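# Move two mugs from dishwasher to narrow cabinet, close all

## Task

Take both mugs out of the dishwasher and leave each one standing, upright or upside down, inside the narrow base cabinet. The mugs are ceramic and break if dropped more than a few centimetres or struck hard, which fails the task. At the end every opened thing in the kitchen must be fully shut, with the dishwasher door latched. The dishwasher's lower rack must never slam while it slides in or out, and the robot must not fall over or finish tilted; either fails the task.

## Robot and tools

ROBOT. TidyBot++: a wheeled base (0.54 m long, 0.50 m wide, 0.38 m tall) on four powered casters, carrying one seven-joint arm with a two-finger gripper. There is only one arm, so every arm argument is a single set. The shoulder sits 0.12 m ahead of the base centre at 0.68 m height. Link lengths: upper arm 0.42 m, forearm 0.31 m, wrist to hand point 0.31 m. Cameras: base_camera (fixed at the front of the base, about 0.34 m up, tilted down, 644x364 px) and wrist_camera (fisheye looking along the hand, 644x476 px). At the start the arm is folded with the hand pointing down.

FRAMES. Base frame: origin on the floor below the base centre, x ahead, y to the left, z up, in metres. hand_pose and target use it; the hand point lies between the finger pads, the hand's z axis runs out along the fingers and its y axis is the direction the fingers open and close. Odometry frame: where the base frame was at scene start. base_odometry gives x, y in metres and heading in rad (left positive, -3.142 to 3.142); it counts wheel turns, so slip shows up as motion and drift of a few cm and degrees builds up. base_tilt is in degrees, positive when leaning forward or right.

move. Arguments apart from cameras and blocking form one action; its motions begin together.
- base: an object of relative offsets from where the base is when the command starts, along its axes then. translate_m: metres, forward positive, -2 to 2. strafe_m: metres, left positive, -2 to 2. rotate_rad: radians, counter-clockwise from above positive, -6.3 to 6.3. Base moves time out after 14 s.
- joints: absolute angle targets by name, in rad. joint_1_rad any angle (positive turns the arm clockwise seen from above, the reverse of heading); joint_2_rad -2.249 to 2.249 (shoulder, 0 = upper arm vertical, positive leans forward); joint_3_rad any angle; joint_4_rad -2.579 to 2.579 (elbow, 0 = straight; with joint_3_rad at 3.14 negative bends forward); joint_5_rad any angle; joint_6_rad -2.099 to 2.099 (wrist; negative bends the hand forward in the reference posture); joint_7_rad any angle (hand roll; pointing down, positive is counter-clockwise from above, 1.57 puts the fingers opening left/right). Unlimited joints take the short way, so step less than half a turn. gripper_pos: 0 open to 1 closed; pad gap roughly 85 x (1 - gripper_pos) mm. Done tolerances: 0.039 rad for joints 1-4, 0.095 for 5-7, 0.03 for gripper.
- target: one list of seven numbers [x, y, z, qw, qx, qy, qz], an absolute pose of the hand point in the base frame (metres, then unit quaternion). Alongside it, joints may carry only gripper_pos. The controller chooses the joint angles and may swing the elbow; the hand can curve and overshoot. Unreachable poses let the arm wander up to 10 s and end in time_out. To fix a position error after done, add (wanted minus hand_pose) to the previous target's x, y, z. To hold still, resend hand_target, not hand_pose.
- speeds: caps for this action only; translate_m and strafe_m 0.05 to 0.5 m/s, rotate_rad 0.1 to 1.57 rad/s. When translating and strafing together, put the cap under one key only.
- cameras: list of base_camera, wrist_camera or all; [] returns none. blocking: true (default) returns when everything rests; false returns within about 0.5 s while motion continues. Unknown keys make the call invalid; out-of-range values get it refused.

wait(seconds 0 to 10, cameras): lets time run with nothing new commanded, returning state and images; wait(0) reports a non-blocking move in the line "earlier move". stop(cameras): brakes all running motions, which then report "stopped". zoom_image(camera, region [x0, y0, x1, y1] in pixels, top-left origin, at most 504x504): a closer look at that camera's latest image. read_manual(section "licences"): licence texts only. finished_scene(scene 1 or 2): ends the current scene for good; the goal must then hold without the robot.

RESULTS. base_status, joint_status and hand_status read moving, done, off_target (rested away from target, may still be pushing), contact_stop or time_out (uncommanded stops; target dropped), not_followed, torque_fault, limit_stop_at_motor_heat. "move" says done or the worst status. "joint command not followed" or "pose unreachable" with "cause:" means a check withheld the arm (self-collision; nothing guards against hitting the base). hand_target is where the hand would be with every joint on target. motor_effort is percent of maximum, peak of the last action in brackets. on_its_own lists uncommanded behaviour. Also watch ARM HIT, MOTOR HOT and OVER-TEMPERATURE FAULT. The "pictures" line names images in order. After a refused call or an uncommanded stop, the remaining move, wait and finished_scene calls of that reply are skipped.

CAUTIONS. Grip 1 squeezes hard; off_target at the gripper means an object is held, done at 1 means empty hand. Held loads make the arm sag; correct using the readings, and never command a joint to its current reading while loaded. Lower mugs gently until they rest, releasing only when settled. Pull or push the lower rack and doors slowly with low speed caps. Avoid driving or turning while the arm is snagged above about 0.6 m, pushing sideways on a raised hand, or swinging a stretched arm: the robot can tip; backing off rights it. A blocked base keeps shoving until time_out. Torque faults (sensor over 104.5 N m on joints 1-4, 51.3 on 5-7) freeze the arm for 10 s. Long holds and stretched or blocked arms heat motors. A straight-down hand reaches at most about 0.94 m height, close in. Loose objects may occasionally get nudged.

Each tool is called after "Emit:" as a command line: name --argument value for each argument, lists and objects as JSON in quotes; but a table of rows of numbers goes row by row, as --pt "numbers of a row", without its own name.

## Session

Emit:
move

Scene clock: 0.00 s.
base_odometry: x=+0.000 y=+0.000 heading=+0.000
base_tilt: forward=-0.7 right=-0.4
base_status: not commanded
joint_positions: joint_1_rad=-0.033 joint_2_rad=-0.348 joint_3_rad=+3.139 joint_4_rad=-2.523 joint_5_rad=-0.020 joint_6_rad=-0.889 joint_7_rad=+1.555 gripper_pos=+0.000
joint_status: not commanded
motor_effort: joint_1_rad=+1 joint_2_rad=-2 joint_3_rad=-1 joint_4_rad=+14 joint_5_rad=+0 joint_6_rad=+1 joint_7_rad=-1
hand_pose: x=+0.2580 y=+0.0110 z=+0.5885 quat_wxyz=(-0.009, +0.999, +0.004, +0.038) (m; base frame)
hand_target: x=+0.2578 y=+0.0110 z=+0.5883 quat_wxyz=(-0.009, +0.999, +0.004, +0.038) (m; base frame)
hand_status: not commanded
pictures: base_camera, wrist_camera

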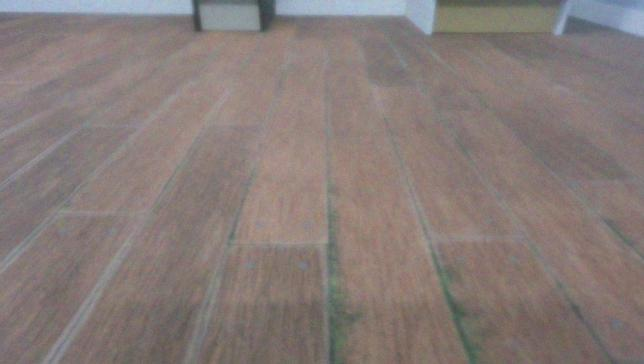

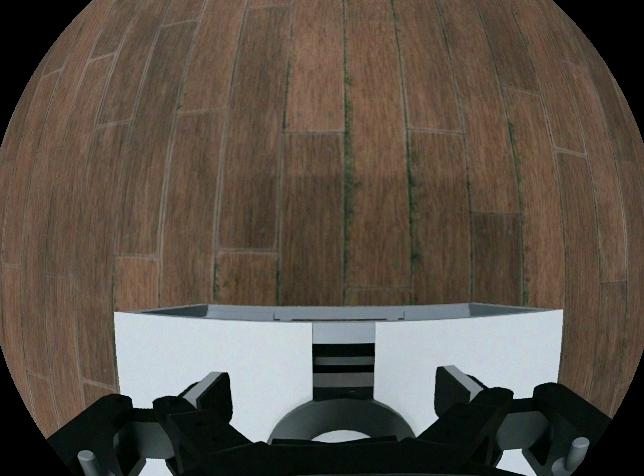

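Emit:
move --joints '{"joint_6_rad":0.4}'

Emit:
move --base '{"rotate_rad":1.3}'

Emit:
move --base '{"rotate_rad":-2.6}'

Scene clock: 9.40 s.
move: done
base_odometry: x=+0.000 y=+0.000 heading=+0.000
base_tilt: forward=-0.6 right=-0.4
base_status: not commanded
joint_positions: joint_1_rad=-0.033 joint_2_rad=-0.348 joint_3_rad=+3.139 joint_4_rad=-2.522 joint_5_rad=-0.020 joint_6_rad=+0.324 joint_7_rad=+1.555 gripper_pos=+0.000
joint_status: all done
motor_effort: joint_1_rad=+1(2) joint_2_rad=-7(7) joint_3_rad=+1(1) joint_4_rad=+18(19) joint_5_rad=+1(1) joint_6_rad=+9(9) joint_7_rad=-1(1)
hand_pose: x=+0.5333 y=+0.0141 z=+0.8132 quat_wxyz=(-0.018, +0.799, -0.001, +0.601) (m; base frame)
hand_target: x=+0.5387 y=+0.0138 z=+0.8354 quat_wxyz=(-0.019, +0.776, -0.002, +0.631) (m; base frame)
hand_status: not commanded
pictures: base_camera, wrist_camera
camera_calibration:
wrist_camera: T_world_to_cam=[[0.0405992, -0.997682, -0.054605, 0.044503], [-0.247334, 0.0429144, -0.967979, 0.972714], [0.968079, 0.0528049, -0.245019, -0.187736], [0, 0, 0, 1]] pos_world=[0.420522, 0.0125698, 0.897999]

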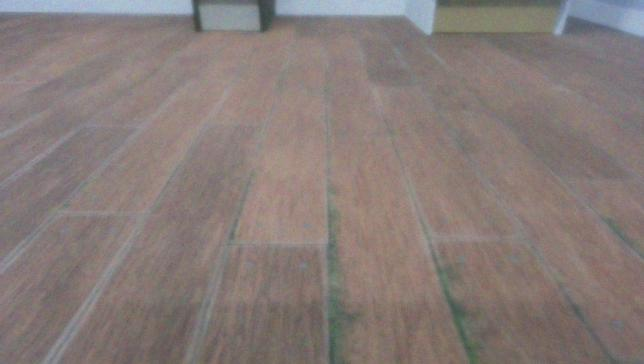

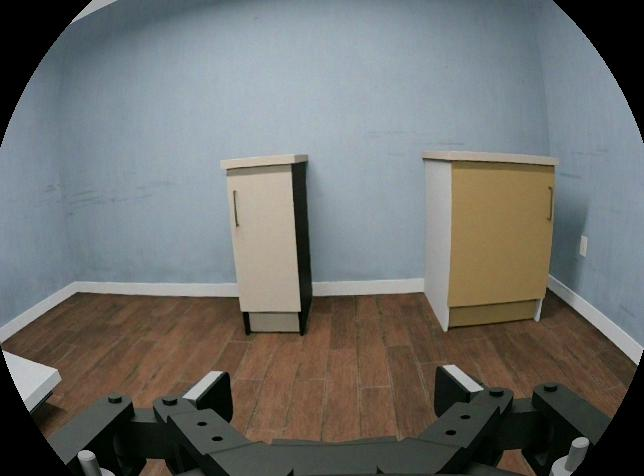

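Scene clock: 11.50 s.
move: done
base_odometry: x=+0.000 y=+0.000 heading=+1.300
base_tilt: forward=-0.6 right=-0.4
base_status: done
joint_positions: joint_1_rad=-0.033 joint_2_rad=-0.348 joint_3_rad=+3.138 joint_4_rad=-2.522 joint_5_rad=-0.020 joint_6_rad=+0.324 joint_7_rad=+1.555 gripper_pos=+0.000
joint_status: not commanded
motor_effort: joint_1_rad=+1(2) joint_2_rad=-6(8) joint_3_rad=+0(3) joint_4_rad=+19(19) joint_5_rad=+0(1) joint_6_rad=+9(9) joint_7_rad=-1(1)
hand_pose: x=+0.5333 y=+0.0146 z=+0.8134 quat_wxyz=(-0.018, +0.798, -0.001, +0.602) (m; base frame)
hand_target: x=+0.5387 y=+0.0138 z=+0.8354 quat_wxyz=(-0.019, +0.776, -0.002, +0.631) (m; base frame)
hand_status: not commanded
pictures: base_camera, wrist_camera
camera_calibration:
wrist_camera: T_world_to_cam=[[0.0417772, -0.99766, -0.0541303, 0.0440931], [-0.246553, 0.0422079, -0.96821, 0.972776], [0.968228, 0.053795, -0.244213, -0.188513], [0, 0, 0, 1]] pos_world=[0.420523, 0.0130721, 0.898201]

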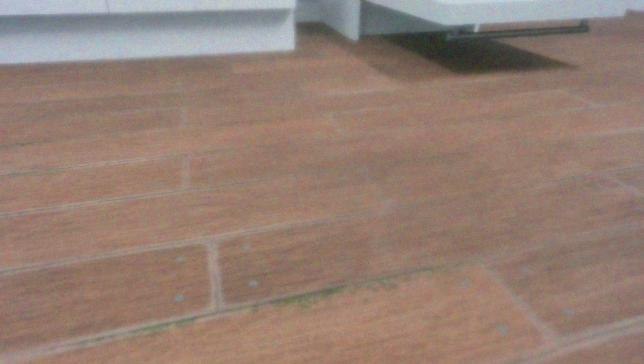

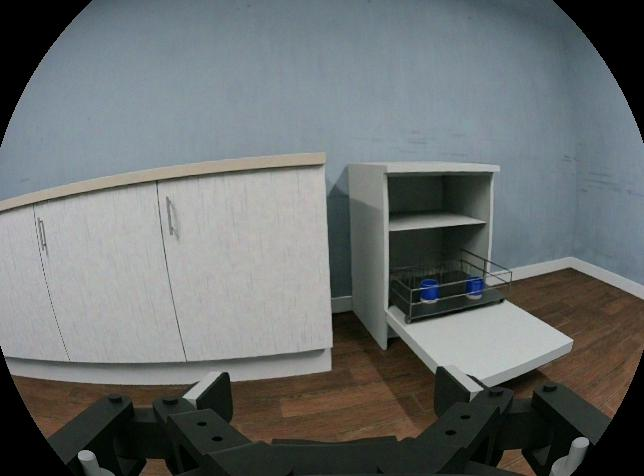

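Scene clock: 14.57 s.
move: done
base_odometry: x=+0.000 y=+0.000 heading=-1.300
base_tilt: forward=-0.6 right=-0.4
base_status: done
joint_positions: joint_1_rad=-0.033 joint_2_rad=-0.348 joint_3_rad=+3.138 joint_4_rad=-2.522 joint_5_rad=-0.020 joint_6_rad=+0.325 joint_7_rad=+1.555 gripper_pos=+0.000
joint_status: not commanded
motor_effort: joint_1_rad=+1(3) joint_2_rad=-7(9) joint_3_rad=+1(2) joint_4_rad=+19(20) joint_5_rad=+0(1) joint_6_rad=+8(9) joint_7_rad=-1(1)
hand_pose: x=+0.5333 y=+0.0148 z=+0.8135 quat_wxyz=(-0.018, +0.798, -0.001, +0.602) (m; base frame)
hand_target: x=+0.5387 y=+0.0138 z=+0.8354 quat_wxyz=(-0.019, +0.776, -0.002, +0.631) (m; base frame)
hand_status: not commanded
pictures: base_camera, wrist_camera
camera_calibration:
wrist_camera: T_world_to_cam=[[0.0421352, -0.997652, -0.0539897, 0.0439167], [-0.246276, 0.0419994, -0.968289, 0.97273], [0.968283, 0.0540954, -0.243928, -0.188802], [0, 0, 0, 1]] pos_world=[0.420524, 0.0131728, 0.898201]

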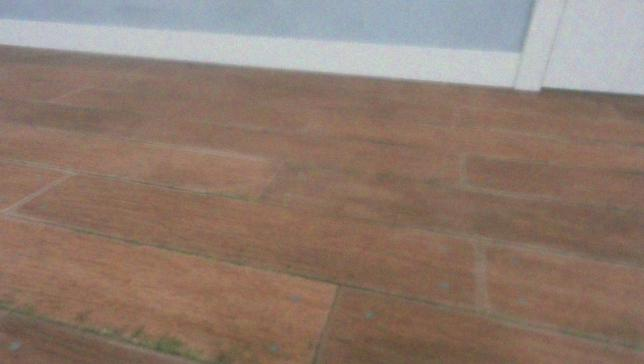

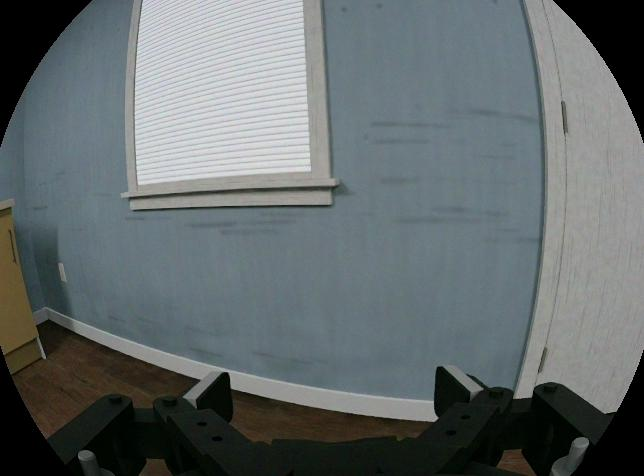

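Emit:
move --base '{"rotate_rad":-1.3}'

Emit:
move --base '{"rotate_rad":-1.3}' --cameras '["wrist_camera"]'

Emit:
move --base '{"rotate_rad":-1.0}'

Scene clock: 24.30 s.
move: done
base_odometry: x=+0.000 y=+0.000 heading=-2.600
base_tilt: forward=-0.7 right=-0.4
base_status: done
joint_positions: joint_1_rad=-0.033 joint_2_rad=-0.348 joint_3_rad=+3.140 joint_4_rad=-2.522 joint_5_rad=-0.020 joint_6_rad=+0.325 joint_7_rad=+1.555 gripper_pos=+0.000
joint_status: not commanded
motor_effort: joint_1_rad=+1(2) joint_2_rad=-6(8) joint_3_rad=-1(2) joint_4_rad=+19(19) joint_5_rad=+0(1) joint_6_rad=+9(9) joint_7_rad=-1(1)
hand_pose: x=+0.5334 y=+0.0139 z=+0.8135 quat_wxyz=(-0.018, +0.798, -0.002, +0.602) (m; base frame)
hand_target: x=+0.5387 y=+0.0138 z=+0.8354 quat_wxyz=(-0.019, +0.776, -0.002, +0.631) (m; base frame)
hand_status: not commanded
pictures: base_camera, wrist_camera
camera_calibration:
wrist_camera: T_world_to_cam=[[0.0401114, -0.997695, -0.054728, 0.0446342], [-0.246125, 0.0432189, -0.968274, 0.972773], [0.968408, 0.0523087, -0.243824, -0.188865], [0, 0, 0, 1]] pos_world=[0.420531, 0.0123684, 0.898304]

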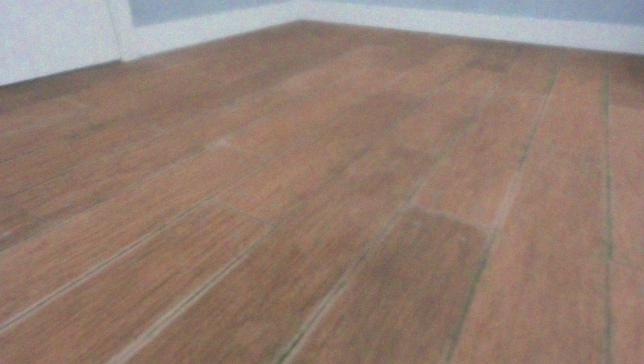

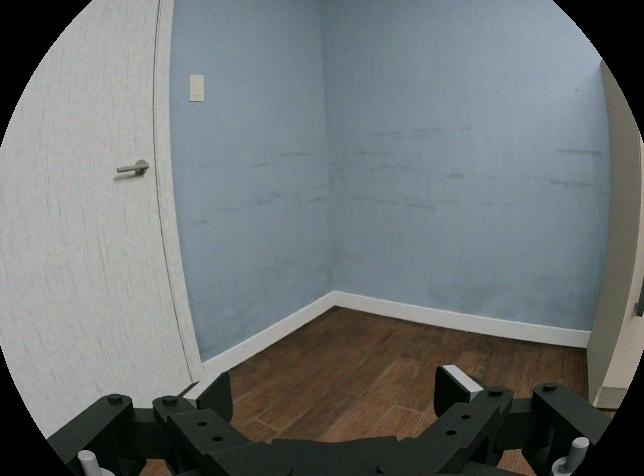

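Scene clock: 26.40 s.
move: done
base_odometry: x=+0.000 y=+0.000 heading=+2.383
base_tilt: forward=-0.7 right=-0.4
base_status: done
joint_positions: joint_1_rad=-0.033 joint_2_rad=-0.348 joint_3_rad=+3.141 joint_4_rad=-2.522 joint_5_rad=-0.020 joint_6_rad=+0.325 joint_7_rad=+1.555 gripper_pos=+0.000
joint_status: not commanded
motor_effort: joint_1_rad=+1(2) joint_2_rad=-6(8) joint_3_rad=-1(2) joint_4_rad=+19(20) joint_5_rad=+0(1) joint_6_rad=+8(9) joint_7_rad=-1(1)
hand_pose: x=+0.5334 y=+0.0133 z=+0.8135 quat_wxyz=(-0.018, +0.798, -0.002, +0.602) (m; base frame)
hand_target: x=+0.5387 y=+0.0138 z=+0.8354 quat_wxyz=(-0.019, +0.776, -0.002, +0.631) (m; base frame)
hand_status: not commanded
pictures: wrist_camera
camera_calibration:
wrist_camera: T_world_to_cam=[[0.0390957, -0.997715, -0.0550951, 0.04499], [-0.246083, 0.0438256, -0.968257, 0.972753], [0.96846, 0.0514127, -0.243807, -0.188873], [0, 0, 0, 1]] pos_world=[0.420535, 0.0119661, 0.898306]

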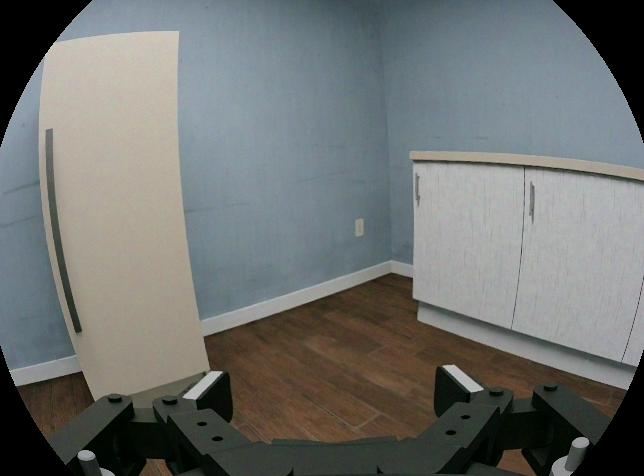

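Scene clock: 28.30 s.
move: done
base_odometry: x=+0.000 y=+0.000 heading=+1.383
base_tilt: forward=-0.6 right=-0.4
base_status: done
joint_positions: joint_1_rad=-0.033 joint_2_rad=-0.348 joint_3_rad=+3.141 joint_4_rad=-2.522 joint_5_rad=-0.020 joint_6_rad=+0.325 joint_7_rad=+1.555 gripper_pos=+0.000
joint_status: not commanded
motor_effort: joint_1_rad=+1(2) joint_2_rad=-6(8) joint_3_rad=-1(2) joint_4_rad=+19(20) joint_5_rad=+1(1) joint_6_rad=+8(9) joint_7_rad=-1(1)
hand_pose: x=+0.5335 y=+0.0130 z=+0.8136 quat_wxyz=(-0.018, +0.798, -0.003, +0.602) (m; base frame)
hand_target: x=+0.5387 y=+0.0138 z=+0.8354 quat_wxyz=(-0.019, +0.776, -0.002, +0.631) (m; base frame)
hand_status: not commanded
pictures: base_camera, wrist_camera
camera_calibration:
wrist_camera: T_world_to_cam=[[0.0384262, -0.997728, -0.0553402, 0.0452907], [-0.245975, 0.0442326, -0.968266, 0.972722], [0.968514, 0.0508191, -0.243717, -0.188962], [0, 0, 0, 1]] pos_world=[0.420537, 0.0117647, 0.898307]

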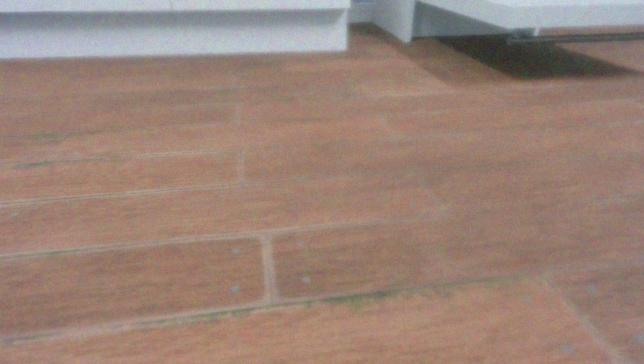

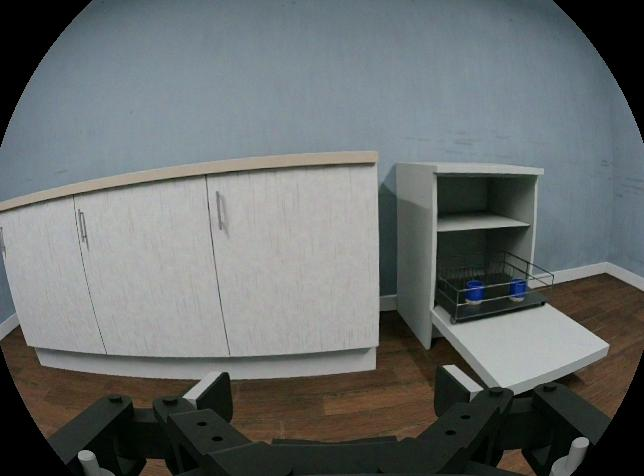

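Emit:
move --base '{"rotate_rad":0.187}' --cameras '[]'

Emit:
move --base '{"strafe_m":-0.95}'

Emit:
zoom_image --camera "wrist_camera" --region '[200, 150, 440, 400]'

Scene clock: 45.73 s.
move: done
base_odometry: x=+0.000 y=+0.000 heading=+1.570
base_tilt: forward=-0.6 right=-0.4
base_status: done
joint_positions: joint_1_rad=-0.033 joint_2_rad=-0.348 joint_3_rad=+3.139 joint_4_rad=-2.522 joint_5_rad=-0.020 joint_6_rad=+0.325 joint_7_rad=+1.555 gripper_pos=+0.000
joint_status: not commanded
motor_effort: joint_1_rad=+1(2) joint_2_rad=-7(7) joint_3_rad=-1(2) joint_4_rad=+19(19) joint_5_rad=+1(1) joint_6_rad=+9(9) joint_7_rad=+0(1)
hand_pose: x=+0.5334 y=+0.0140 z=+0.8136 quat_wxyz=(-0.018, +0.798, -0.002, +0.602) (m; base frame)
hand_target: x=+0.5387 y=+0.0138 z=+0.8354 quat_wxyz=(-0.019, +0.776, -0.002, +0.631) (m; base frame)
hand_status: not commanded
pictures: none
No camera images: "cameras" was empty.

Scene clock: 49.03 s.
move: done
base_odometry: x=+0.950 y=-0.001 heading=+1.570
base_tilt: forward=-0.7 right=-0.4
base_status: done
joint_positions: joint_1_rad=-0.033 joint_2_rad=-0.348 joint_3_rad=+3.139 joint_4_rad=-2.522 joint_5_rad=-0.020 joint_6_rad=+0.325 joint_7_rad=+1.555 gripper_pos=+0.000
joint_status: not commanded
motor_effort: joint_1_rad=+1(2) joint_2_rad=-7(8) joint_3_rad=+0(2) joint_4_rad=+18(20) joint_5_rad=+0(1) joint_6_rad=+8(9) joint_7_rad=-1(1)
hand_pose: x=+0.5334 y=+0.0140 z=+0.8136 quat_wxyz=(-0.018, +0.798, -0.002, +0.602) (m; base frame)
hand_target: x=+0.5387 y=+0.0138 z=+0.8354 quat_wxyz=(-0.019, +0.776, -0.002, +0.631) (m; base frame)
hand_status: not commanded
pictures: base_camera, wrist_camera
camera_calibration:
wrist_camera: T_world_to_cam=[[0.040458, -0.997688, -0.0545985, 0.0445723], [-0.245919, 0.0430196, -0.968335, 0.972736], [0.968446, 0.0526038, -0.243611, -0.189086], [0, 0, 0, 1]] pos_world=[0.420531, 0.0125691, 0.898305]

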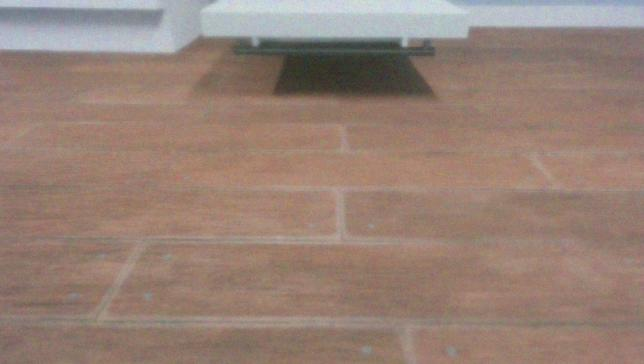

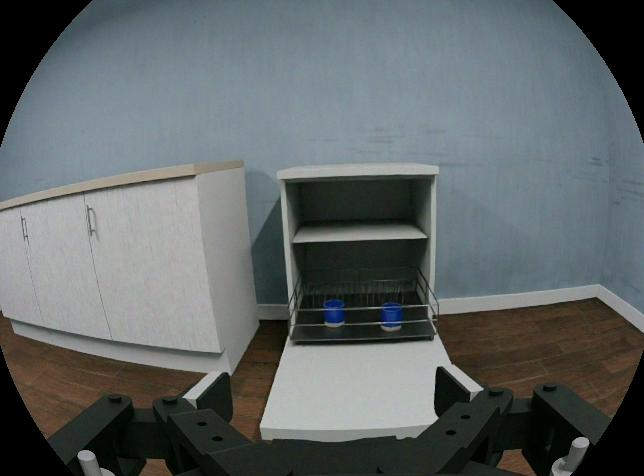

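Scaled by 2.016.

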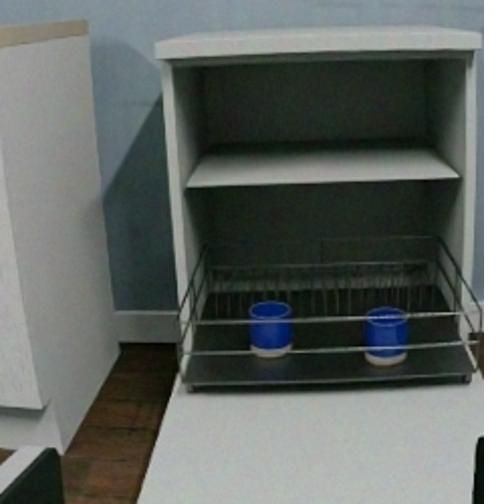

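Emit:
move --base '{"rotate_rad":-1.57}' --cameras '[]'

Emit:
move --base '{"translate_m":-0.2,"strafe_m":0.48}' --cameras '["base_camera"]'

Emit:
move --joints '{"joint_1_rad":0,"joint_2_rad":0.873,"joint_3_rad":3.1416,"joint_4_rad":-1.87,"joint_5_rad":0,"joint_6_rad":1.17,"joint_7_rad":1.57}'

Scene clock: 87.43 s.
move: done
base_odometry: x=+0.950 y=-0.001 heading=+0.000
base_tilt: forward=-0.6 right=-0.4
base_status: done
joint_positions: joint_1_rad=-0.033 joint_2_rad=-0.348 joint_3_rad=+3.141 joint_4_rad=-2.522 joint_5_rad=-0.020 joint_6_rad=+0.325 joint_7_rad=+1.555 gripper_pos=+0.000
joint_status: not commanded
motor_effort: joint_1_rad=+1(2) joint_2_rad=-6(9) joint_3_rad=-1(3) joint_4_rad=+19(20) joint_5_rad=+0(1) joint_6_rad=+9(9) joint_7_rad=-1(1)
hand_pose: x=+0.5335 y=+0.0134 z=+0.8136 quat_wxyz=(-0.018, +0.798, -0.002, +0.602) (m; base frame)
hand_target: x=+0.5387 y=+0.0138 z=+0.8354 quat_wxyz=(-0.019, +0.776, -0.002, +0.631) (m; base frame)
hand_status: not commanded
pictures: none
No camera images: "cameras" was empty.

Scene clock: 89.77 s.
move: done
base_odometry: x=+0.750 y=+0.479 heading=-0.001
base_tilt: forward=-0.7 right=-0.4
base_status: done
joint_positions: joint_1_rad=-0.033 joint_2_rad=-0.348 joint_3_rad=+3.139 joint_4_rad=-2.522 joint_5_rad=-0.020 joint_6_rad=+0.325 joint_7_rad=+1.555 gripper_pos=+0.000
joint_status: not commanded
motor_effort: joint_1_rad=+1(2) joint_2_rad=-7(8) joint_3_rad=-1(3) joint_4_rad=+19(20) joint_5_rad=+0(1) joint_6_rad=+8(10) joint_7_rad=-1(1)
hand_pose: x=+0.5334 y=+0.0142 z=+0.8137 quat_wxyz=(-0.018, +0.798, -0.001, +0.602) (m; base frame)
hand_target: x=+0.5387 y=+0.0138 z=+0.8354 quat_wxyz=(-0.019, +0.776, -0.002, +0.631) (m; base frame)
hand_status: not commanded
pictures: base_camera

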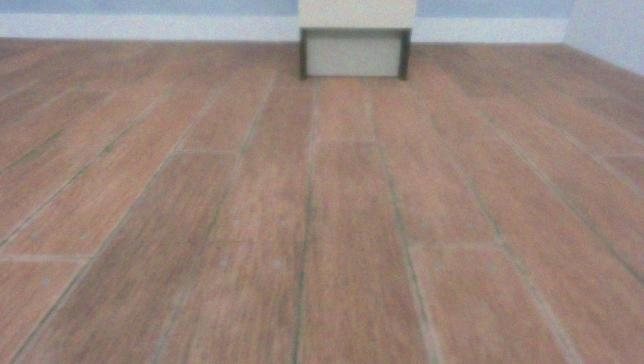

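Scene clock: 92.57 s.
move: done
base_odometry: x=+0.750 y=+0.479 heading=-0.001
base_tilt: forward=-0.6 right=-0.4
base_status: not commanded
joint_positions: joint_1_rad=-0.019 joint_2_rad=+0.865 joint_3_rad=+3.139 joint_4_rad=-1.890 joint_5_rad=-0.020 joint_6_rad=+1.092 joint_7_rad=+1.555 gripper_pos=+0.000
joint_status: all done
motor_effort: joint_1_rad=+1(2) joint_2_rad=-40(42) joint_3_rad=-2(3) joint_4_rad=+11(20) joint_5_rad=+0(1) joint_6_rad=+9(11) joint_7_rad=-1(2)
hand_pose: x=+0.8675 y=+0.0113 z=+0.6349 quat_wxyz=(-0.010, +0.739, -0.008, +0.674) (m; base frame)
hand_target: x=+0.8747 y=+0.0014 z=+0.6618 quat_wxyz=(+0.000, +0.708, +0.000, +0.706) (m; base frame)
hand_status: not commanded
pictures: base_camera, wrist_camera
camera_calibration:
wrist_camera: T_world_to_cam=[[0.0256985, -0.998664, -0.0448324, 0.0251402], [-0.0621739, 0.0431637, -0.997132, 0.74078], [0.997734, 0.0284122, -0.0609816, -0.69704], [0, 0, 0, 1]] pos_world=[0.740872, 0.0129362, 0.697276]

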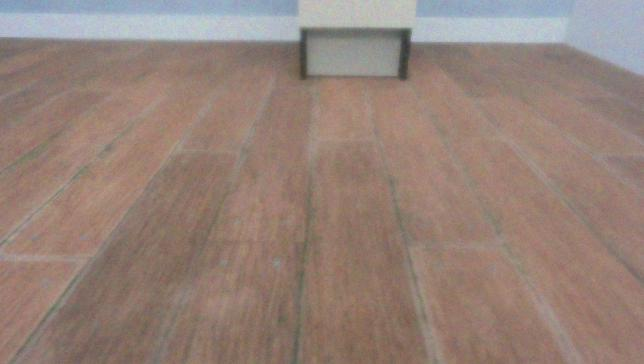

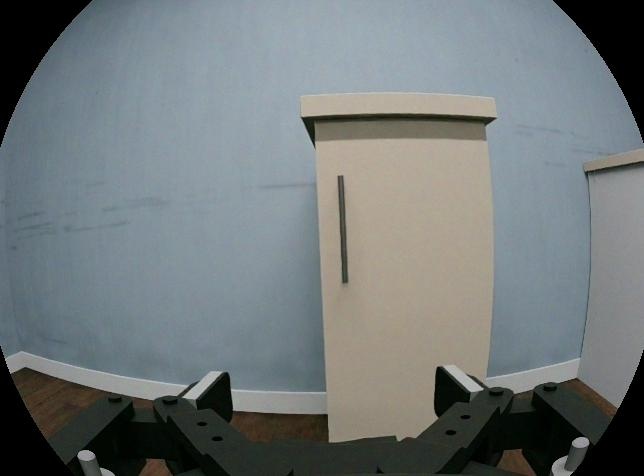

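Emit:
move --joints '{"joint_1_rad":0.016,"joint_2_rad":0.835,"joint_3_rad":3.1416,"joint_4_rad":-1.85,"joint_5_rad":0,"joint_6_rad":1.23,"joint_7_rad":1.57}' --cameras '[]'

Emit:
move --base '{"translate_m":0.28}'

Scene clock: 107.13 s.
move: done
base_odometry: x=+0.750 y=+0.479 heading=-0.001
base_tilt: forward=-0.6 right=-0.4
base_status: not commanded
joint_positions: joint_1_rad=+0.001 joint_2_rad=+0.835 joint_3_rad=+3.139 joint_4_rad=-1.865 joint_5_rad=-0.020 joint_6_rad=+1.155 joint_7_rad=+1.555 gripper_pos=+0.000
joint_status: all done
motor_effort: joint_1_rad=+1(2) joint_2_rad=-40(44) joint_3_rad=-1(3) joint_4_rad=+12(13) joint_5_rad=+1(1) joint_6_rad=+9(11) joint_7_rad=-1(2)
hand_pose: x=+0.8763 y=-0.0038 z=+0.6880 quat_wxyz=(-0.003, +0.698, -0.015, +0.716) (m; base frame)
hand_target: x=+0.8786 y=-0.0108 z=+0.7180 quat_wxyz=(+0.006, +0.665, -0.006, +0.747) (m; base frame)
hand_status: not commanded
pictures: none
No camera images: "cameras" was empty.

Scene clock: 109.00 s.
move: done
base_odometry: x=+1.030 y=+0.479 heading=+0.000
base_tilt: forward=-0.6 right=-0.4
base_status: done
joint_positions: joint_1_rad=+0.002 joint_2_rad=+0.835 joint_3_rad=+3.139 joint_4_rad=-1.861 joint_5_rad=-0.020 joint_6_rad=+1.157 joint_7_rad=+1.555 gripper_pos=+0.000
joint_status: not commanded
motor_effort: joint_1_rad=+1(2) joint_2_rad=-39(41) joint_3_rad=-2(2) joint_4_rad=+12(14) joint_5_rad=+1(1) joint_6_rad=+8(10) joint_7_rad=-1(1)
hand_pose: x=+0.8774 y=-0.0042 z=+0.6904 quat_wxyz=(-0.003, +0.696, -0.016, +0.718) (m; base frame)
hand_target: x=+0.8786 y=-0.0108 z=+0.7180 quat_wxyz=(+0.006, +0.665, -0.006, +0.747) (m; base frame)
hand_status: not commanded
pictures: base_camera, wrist_camera
camera_calibration:
wrist_camera: T_world_to_cam=[[0.0100179, -0.99904, -0.042642, 0.0241803], [0.062741, 0.0431881, -0.997095, 0.687929], [0.99798, 0.00731343, 0.0631134, -0.789184], [0, 0, 0, 1]] pos_world=[0.744186, 0.000218349, 0.73677]

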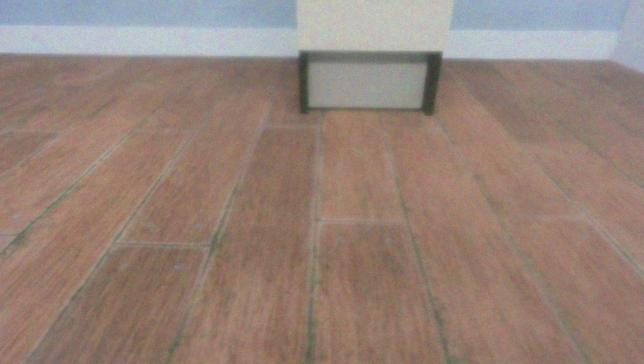

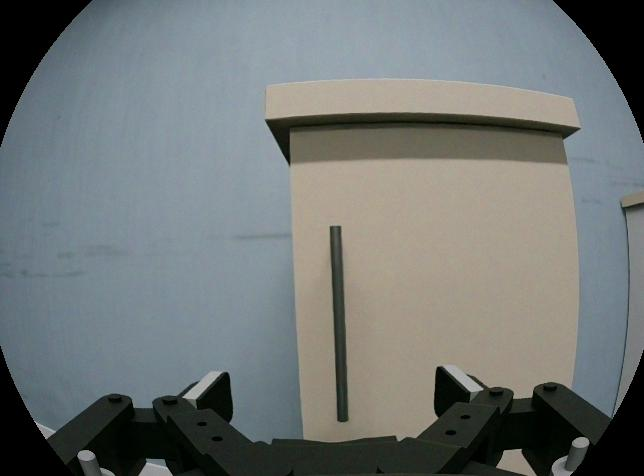

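Emit:
move --base '{"translate_m":0.165,"strafe_m":-0.008}' --speeds '{"translate_m":0.1}'

Emit:
move --joints '{"gripper_pos":1}'

Scene clock: 123.37 s.
move: done
base_odometry: x=+1.196 y=+0.471 heading=+0.000
base_tilt: forward=-0.6 right=-0.4
base_status: done
joint_positions: joint_1_rad=+0.002 joint_2_rad=+0.835 joint_3_rad=+3.139 joint_4_rad=-1.861 joint_5_rad=-0.020 joint_6_rad=+1.157 joint_7_rad=+1.555 gripper_pos=+0.000
joint_status: not commanded
motor_effort: joint_1_rad=+1(2) joint_2_rad=-40(41) joint_3_rad=-2(3) joint_4_rad=+13(14) joint_5_rad=+0(1) joint_6_rad=+9(9) joint_7_rad=-1(2)
hand_pose: x=+0.8775 y=-0.0043 z=+0.6907 quat_wxyz=(-0.003, +0.696, -0.016, +0.718) (m; base frame)
hand_target: x=+0.8786 y=-0.0108 z=+0.7180 quat_wxyz=(+0.006, +0.665, -0.006, +0.747) (m; base frame)
hand_status: not commanded
pictures: base_camera, wrist_camera
camera_calibration:
wrist_camera: T_world_to_cam=[[0.00993943, -0.999041, -0.0426421, 0.0241417], [0.0632425, 0.0431869, -0.997063, 0.687633], [0.997949, 0.00721345, 0.0636111, -0.789636], [0, 0, 0, 1]] pos_world=[0.744288, 0.000117782, 0.736873]

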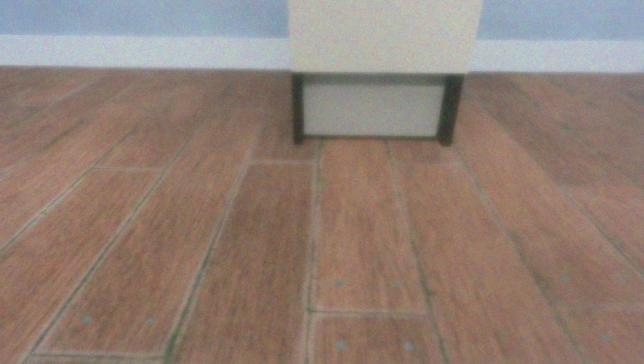

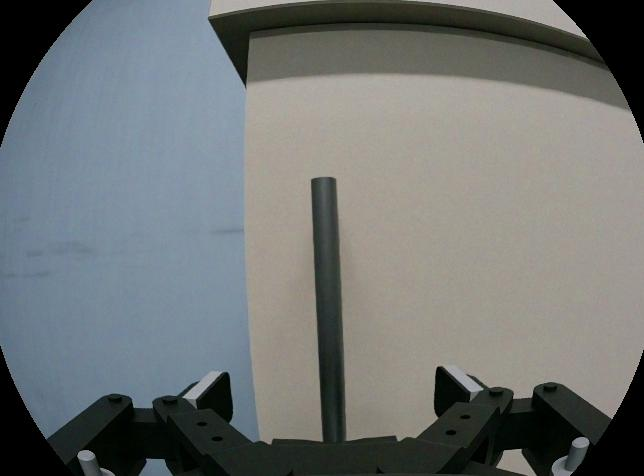

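Scene clock: 124.47 s.
move: off_target
base_odometry: x=+1.195 y=+0.471 heading=+0.000
base_tilt: forward=-0.6 right=-0.4
base_status: not commanded
joint_positions: joint_1_rad=+0.002 joint_2_rad=+0.835 joint_3_rad=+3.139 joint_4_rad=-1.861 joint_5_rad=-0.020 joint_6_rad=+1.157 joint_7_rad=+1.555 gripper_pos=+0.925
joint_status: gripper_pos off_target (ended at +0.925, target +1.000)
motor_effort: joint_1_rad=+3(3) joint_2_rad=-40(42) joint_3_rad=-1(3) joint_4_rad=+15(17) joint_5_rad=-1(1) joint_6_rad=+9(10) joint_7_rad=-2(2)
hand_pose: x=+0.8775 y=-0.0043 z=+0.6907 quat_wxyz=(-0.003, +0.695, -0.016, +0.718) (m; base frame)
hand_target: x=+0.8786 y=-0.0108 z=+0.7180 quat_wxyz=(+0.006, +0.665, -0.006, +0.747) (m; base frame)
hand_status: not commanded
pictures: base_camera, wrist_camera
camera_calibration:
wrist_camera: T_world_to_cam=[[0.00994366, -0.999041, -0.0426408, 0.0241386], [0.0633419, 0.0431865, -0.997057, 0.687561], [0.997942, 0.00721345, 0.0637106, -0.789605], [0, 0, 0, 1]] pos_world=[0.744189, 0.00011778, 0.736873]

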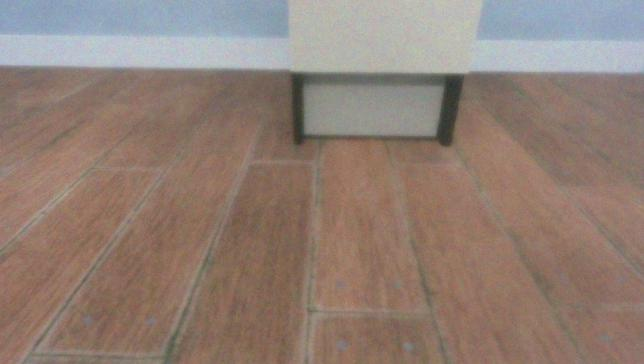

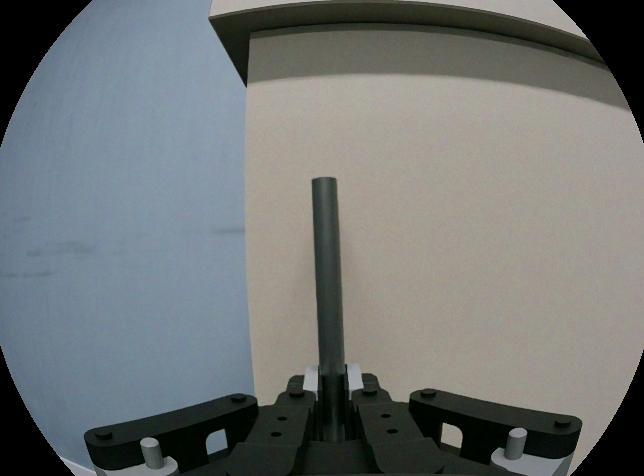

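Emit:
move --base '{"translate_m":-0.0455,"strafe_m":-0.133,"rotate_rad":0.14}' --speeds '{"translate_m":0.1,"rotate_rad":0.1}'

Emit:
move --base '{"translate_m":-0.047,"strafe_m":-0.137,"rotate_rad":0.14}' --speeds '{"translate_m":0.1,"rotate_rad":0.1}'

Emit:
move --base '{"translate_m":-0.0445,"strafe_m":-0.14,"rotate_rad":0.14}' --speeds '{"translate_m":0.1,"rotate_rad":0.1}'

Scene clock: 150.77 s.
move: done
base_odometry: x=+1.150 y=+0.338 heading=+0.140
base_tilt: forward=-0.6 right=-0.4
base_status: done
joint_positions: joint_1_rad=+0.007 joint_2_rad=+0.841 joint_3_rad=+3.138 joint_4_rad=-1.850 joint_5_rad=-0.017 joint_6_rad=+1.158 joint_7_rad=+1.555 gripper_pos=+0.925
joint_status: not commanded
motor_effort: joint_1_rad=+2(6) joint_2_rad=-43(45) joint_3_rad=-1(4) joint_4_rad=+11(14) joint_5_rad=-1(4) joint_6_rad=+10(13) joint_7_rad=-2(2)
hand_pose: x=+0.8805 y=-0.0071 z=+0.6908 quat_wxyz=(-0.002, +0.694, -0.016, +0.720) (m; base frame)
hand_target: x=+0.8786 y=-0.0108 z=+0.7180 quat_wxyz=(+0.006, +0.665, -0.006, +0.747) (m; base frame)
hand_status: not commanded
pictures: base_camera, wrist_camera
camera_calibration:
wrist_camera: T_world_to_cam=[[0.00790337, -0.999088, -0.0419689, 0.0227018], [0.068437, 0.0424122, -0.996754, 0.682885], [0.997624, 0.00500549, 0.0687098, -0.795821], [0, 0, 0, 1]] pos_world=[0.747016, -0.00229805, 0.736301]

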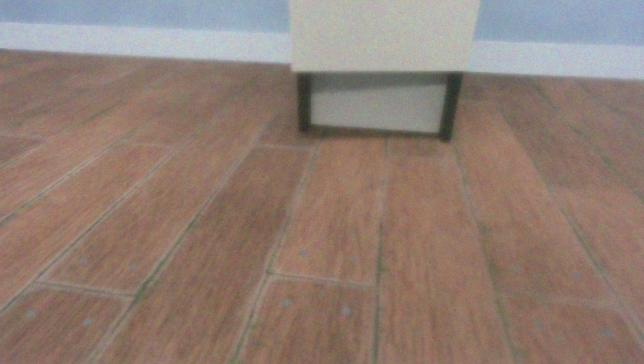

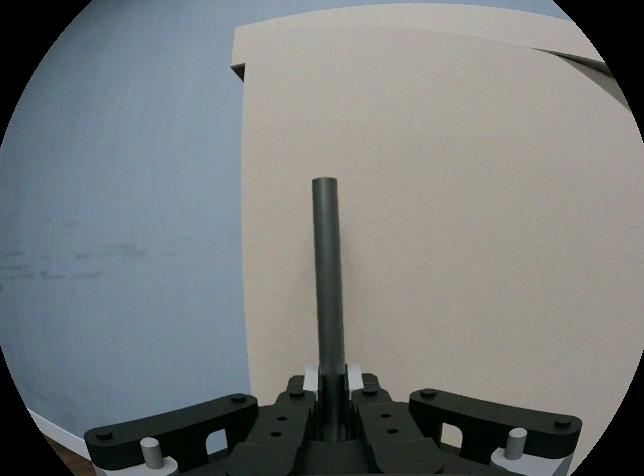

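Scene clock: 152.77 s.
move: done
base_odometry: x=+1.122 y=+0.196 heading=+0.281
base_tilt: forward=-0.6 right=-0.4
base_status: done
joint_positions: joint_1_rad=+0.010 joint_2_rad=+0.842 joint_3_rad=+3.138 joint_4_rad=-1.849 joint_5_rad=-0.015 joint_6_rad=+1.158 joint_7_rad=+1.555 gripper_pos=+0.926
joint_status: not commanded
motor_effort: joint_1_rad=+3(6) joint_2_rad=-43(44) joint_3_rad=-1(5) joint_4_rad=+12(12) joint_5_rad=-1(3) joint_6_rad=+11(12) joint_7_rad=-1(2)
hand_pose: x=+0.8806 y=-0.0090 z=+0.6908 quat_wxyz=(-0.001, +0.694, -0.016, +0.720) (m; base frame)
hand_target: x=+0.8786 y=-0.0108 z=+0.7180 quat_wxyz=(+0.006, +0.665, -0.006, +0.747) (m; base frame)
hand_status: not commanded
pictures: base_camera, wrist_camera
camera_calibration:
wrist_camera: T_world_to_cam=[[0.00672101, -0.999147, -0.0407531, 0.0209785], [0.0688876, 0.0411198, -0.996777, 0.682624], [0.997602, 0.00389196, 0.0691052, -0.796196], [0, 0, 0, 1]] pos_world=[0.747121, -0.00401, 0.7363]

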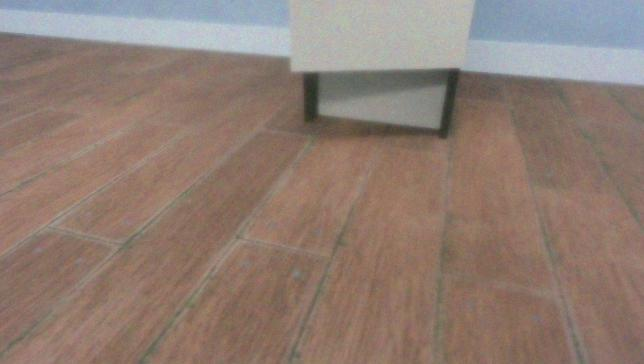

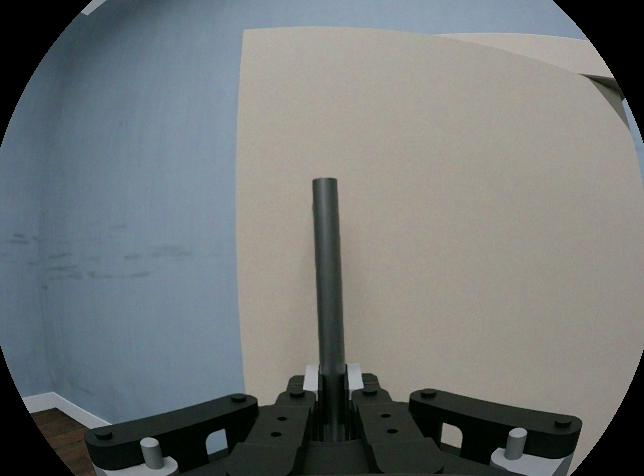

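Scene clock: 154.80 s.
move: done
base_odometry: x=+1.118 y=+0.049 heading=+0.421
base_tilt: forward=-0.6 right=-0.4
base_status: done
joint_positions: joint_1_rad=+0.013 joint_2_rad=+0.842 joint_3_rad=+3.139 joint_4_rad=-1.849 joint_5_rad=-0.013 joint_6_rad=+1.159 joint_7_rad=+1.555 gripper_pos=+0.926
joint_status: not commanded
motor_effort: joint_1_rad=+3(6) joint_2_rad=-44(44) joint_3_rad=-1(5) joint_4_rad=+14(15) joint_5_rad=-1(3) joint_6_rad=+11(12) joint_7_rad=-1(2)
hand_pose: x=+0.8806 y=-0.0110 z=+0.6908 quat_wxyz=(+0.000, +0.693, -0.016, +0.720) (m; base frame)
hand_target: x=+0.8786 y=-0.0108 z=+0.7180 quat_wxyz=(+0.006, +0.665, -0.006, +0.747) (m; base frame)
hand_status: not commanded
pictures: base_camera, wrist_camera
camera_calibration:
wrist_camera: T_world_to_cam=[[0.00510771, -0.999219, -0.0391772, 0.0193045], [0.0693422, 0.0394373, -0.996813, 0.682269], [0.99758, 0.0023748, 0.0694895, -0.796464], [0, 0, 0, 1]] pos_world=[0.747128, -0.00572596, 0.736197]

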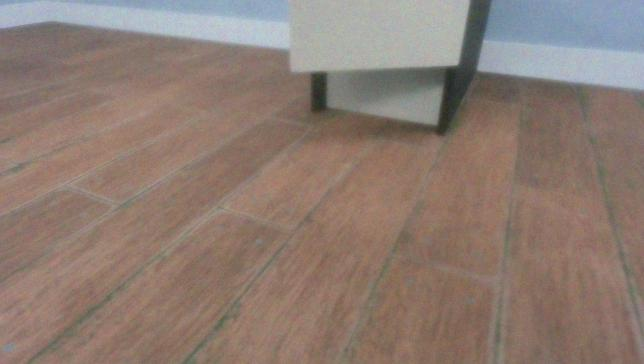

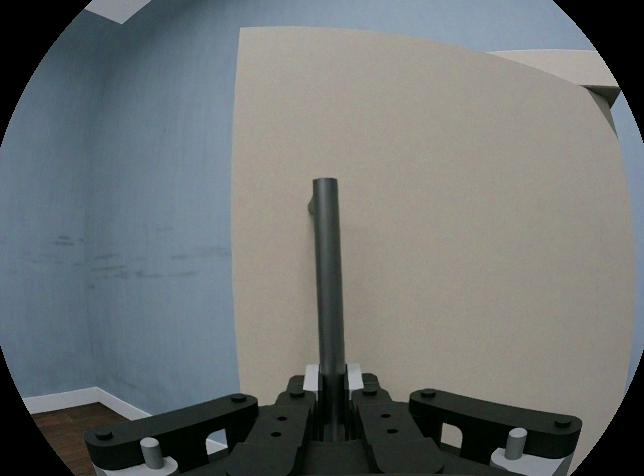

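Emit:
move --base '{"translate_m":-0.0624,"strafe_m":-0.2153,"rotate_rad":0.209}' --speeds '{"translate_m":0.1,"rotate_rad":0.1}' --cameras '[]'

Emit:
move --base '{"translate_m":-0.0563,"strafe_m":-0.2249,"rotate_rad":0.21}' --speeds '{"translate_m":0.1,"rotate_rad":0.1}'

Emit:
move --base '{"translate_m":-0.0516,"strafe_m":-0.2316,"rotate_rad":0.21}' --speeds '{"translate_m":0.1,"rotate_rad":0.1}'

Scene clock: 169.40 s.
move: done
base_odometry: x=+1.150 y=-0.173 heading=+0.631
base_tilt: forward=-0.6 right=-0.3
base_status: done
joint_positions: joint_1_rad=+0.020 joint_2_rad=+0.842 joint_3_rad=+3.143 joint_4_rad=-1.849 joint_5_rad=-0.012 joint_6_rad=+1.159 joint_7_rad=+1.555 gripper_pos=+0.926
joint_status: not commanded
motor_effort: joint_1_rad=+1(5) joint_2_rad=-43(44) joint_3_rad=-3(6) joint_4_rad=+13(15) joint_5_rad=+0(4) joint_6_rad=+10(12) joint_7_rad=-1(2)
hand_pose: x=+0.8805 y=-0.0186 z=+0.6908 quat_wxyz=(+0.005, +0.693, -0.018, +0.721) (m; base frame)
hand_target: x=+0.8786 y=-0.0108 z=+0.7180 quat_wxyz=(+0.006, +0.665, -0.006, +0.747) (m; base frame)
hand_status: not commanded
pictures: none
No camera images: "cameras" was empty.

Scene clock: 172.30 s.
move: done
base_odometry: x=+1.237 y=-0.388 heading=+0.841
base_tilt: forward=-0.6 right=-0.3
base_status: done
joint_positions: joint_1_rad=+0.026 joint_2_rad=+0.842 joint_3_rad=+3.147 joint_4_rad=-1.849 joint_5_rad=-0.012 joint_6_rad=+1.160 joint_7_rad=+1.555 gripper_pos=+0.927
joint_status: not commanded
motor_effort: joint_1_rad=+0(7) joint_2_rad=-42(44) joint_3_rad=-3(7) joint_4_rad=+13(15) joint_5_rad=+0(5) joint_6_rad=+11(12) joint_7_rad=-1(2)
hand_pose: x=+0.8804 y=-0.0247 z=+0.6908 quat_wxyz=(+0.008, +0.693, -0.020, +0.721) (m; base frame)
hand_target: x=+0.8786 y=-0.0108 z=+0.7180 quat_wxyz=(+0.006, +0.665, -0.006, +0.747) (m; base frame)
hand_status: not commanded
pictures: base_camera, wrist_camera
camera_calibration:
wrist_camera: T_world_to_cam=[[-0.0124937, -0.999371, -0.0331816, 0.0169145], [0.0706874, 0.0322184, -0.996978, 0.681705], [0.99742, -0.0148015, 0.0702404, -0.796918], [0, 0, 0, 1]] pos_world=[0.746886, -0.0168551, 0.736182]

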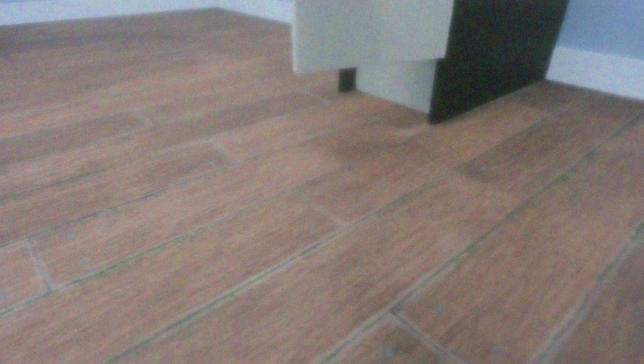

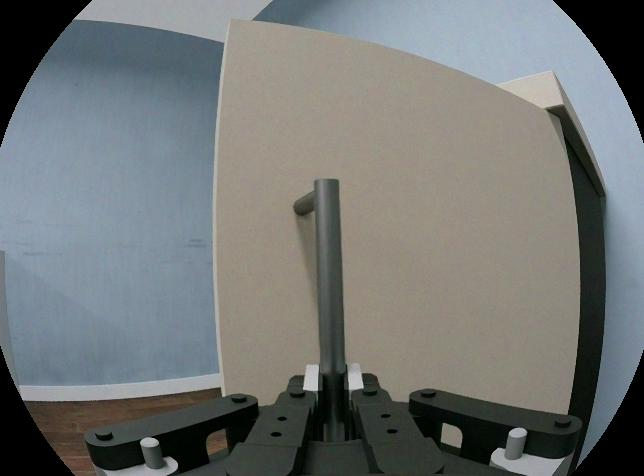

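Scene clock: 175.23 s.
move: done
base_odometry: x=+1.375 y=-0.581 heading=+1.052
base_tilt: forward=-0.6 right=-0.4
base_status: done
joint_positions: joint_1_rad=+0.033 joint_2_rad=+0.843 joint_3_rad=+3.150 joint_4_rad=-1.849 joint_5_rad=-0.012 joint_6_rad=+1.160 joint_7_rad=+1.555 gripper_pos=+0.927
joint_status: not commanded
motor_effort: joint_1_rad=-1(8) joint_2_rad=-43(44) joint_3_rad=-3(8) joint_4_rad=+12(14) joint_5_rad=+1(6) joint_6_rad=+11(12) joint_7_rad=-1(2)
hand_pose: x=+0.8802 y=-0.0314 z=+0.6909 quat_wxyz=(+0.013, +0.693, -0.022, +0.721) (m; base frame)
hand_target: x=+0.8786 y=-0.0108 z=+0.7180 quat_wxyz=(+0.006, +0.665, -0.006, +0.747) (m; base frame)
hand_status: not commanded
pictures: base_camera, wrist_camera
camera_calibration:
wrist_camera: T_world_to_cam=[[-0.0212249, -0.99931, -0.0304918, 0.0160922], [0.0713841, 0.0289061, -0.99703, 0.681222], [0.997223, -0.0233384, 0.0707213, -0.797315], [0, 0, 0, 1]] pos_world=[0.746814, -0.0222185, 0.736077]

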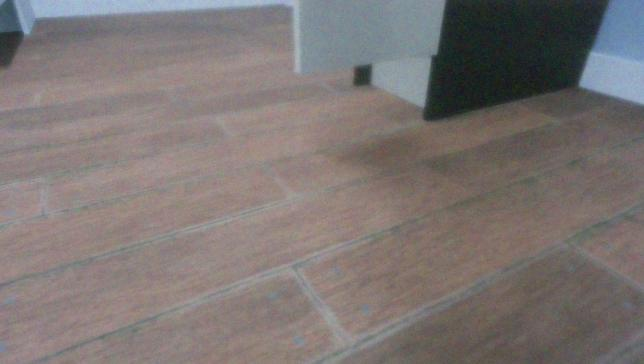

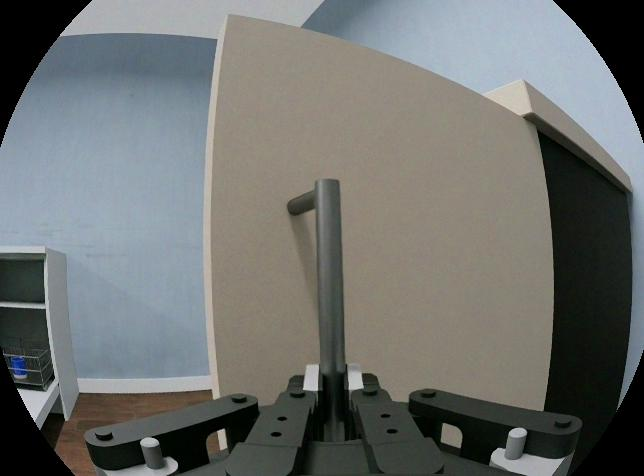

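Emit:
move --base '{"translate_m":-0.0477,"strafe_m":-0.2383,"rotate_rad":0.21}' --speeds '{"translate_m":0.1,"rotate_rad":0.1}'

Scene clock: 181.87 s.
move: done
base_odometry: x=+1.558 y=-0.741 heading=+1.262
base_tilt: forward=-0.6 right=-0.4
base_status: done
joint_positions: joint_1_rad=+0.040 joint_2_rad=+0.843 joint_3_rad=+3.154 joint_4_rad=-1.849 joint_5_rad=-0.012 joint_6_rad=+1.161 joint_7_rad=+1.555 gripper_pos=+0.928
joint_status: not commanded
motor_effort: joint_1_rad=-2(10) joint_2_rad=-42(45) joint_3_rad=-3(9) joint_4_rad=+12(14) joint_5_rad=+2(7) joint_6_rad=+11(12) joint_7_rad=-1(2)
hand_pose: x=+0.8799 y=-0.0389 z=+0.6910 quat_wxyz=(+0.017, +0.692, -0.025, +0.721) (m; base frame)
hand_target: x=+0.8786 y=-0.0108 z=+0.7180 quat_wxyz=(+0.006, +0.665, -0.006, +0.747) (m; base frame)
hand_status: not commanded
pictures: base_camera, wrist_camera
camera_calibration:
wrist_camera: T_world_to_cam=[[-0.0310918, -0.999138, -0.0275094, 0.0153003], [0.071945, 0.0252142, -0.99709, 0.681021], [0.996924, -0.0329805, 0.071099, -0.797618], [0, 0, 0, 1]] pos_world=[0.746644, -0.0281901, 0.73617]

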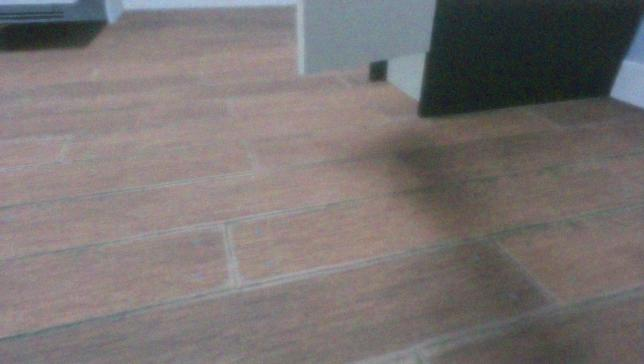

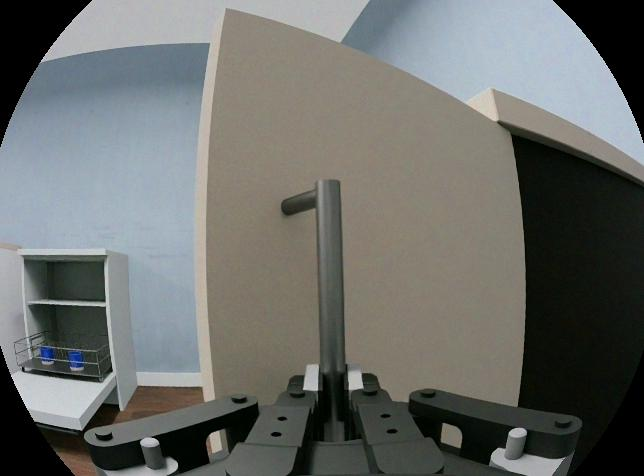

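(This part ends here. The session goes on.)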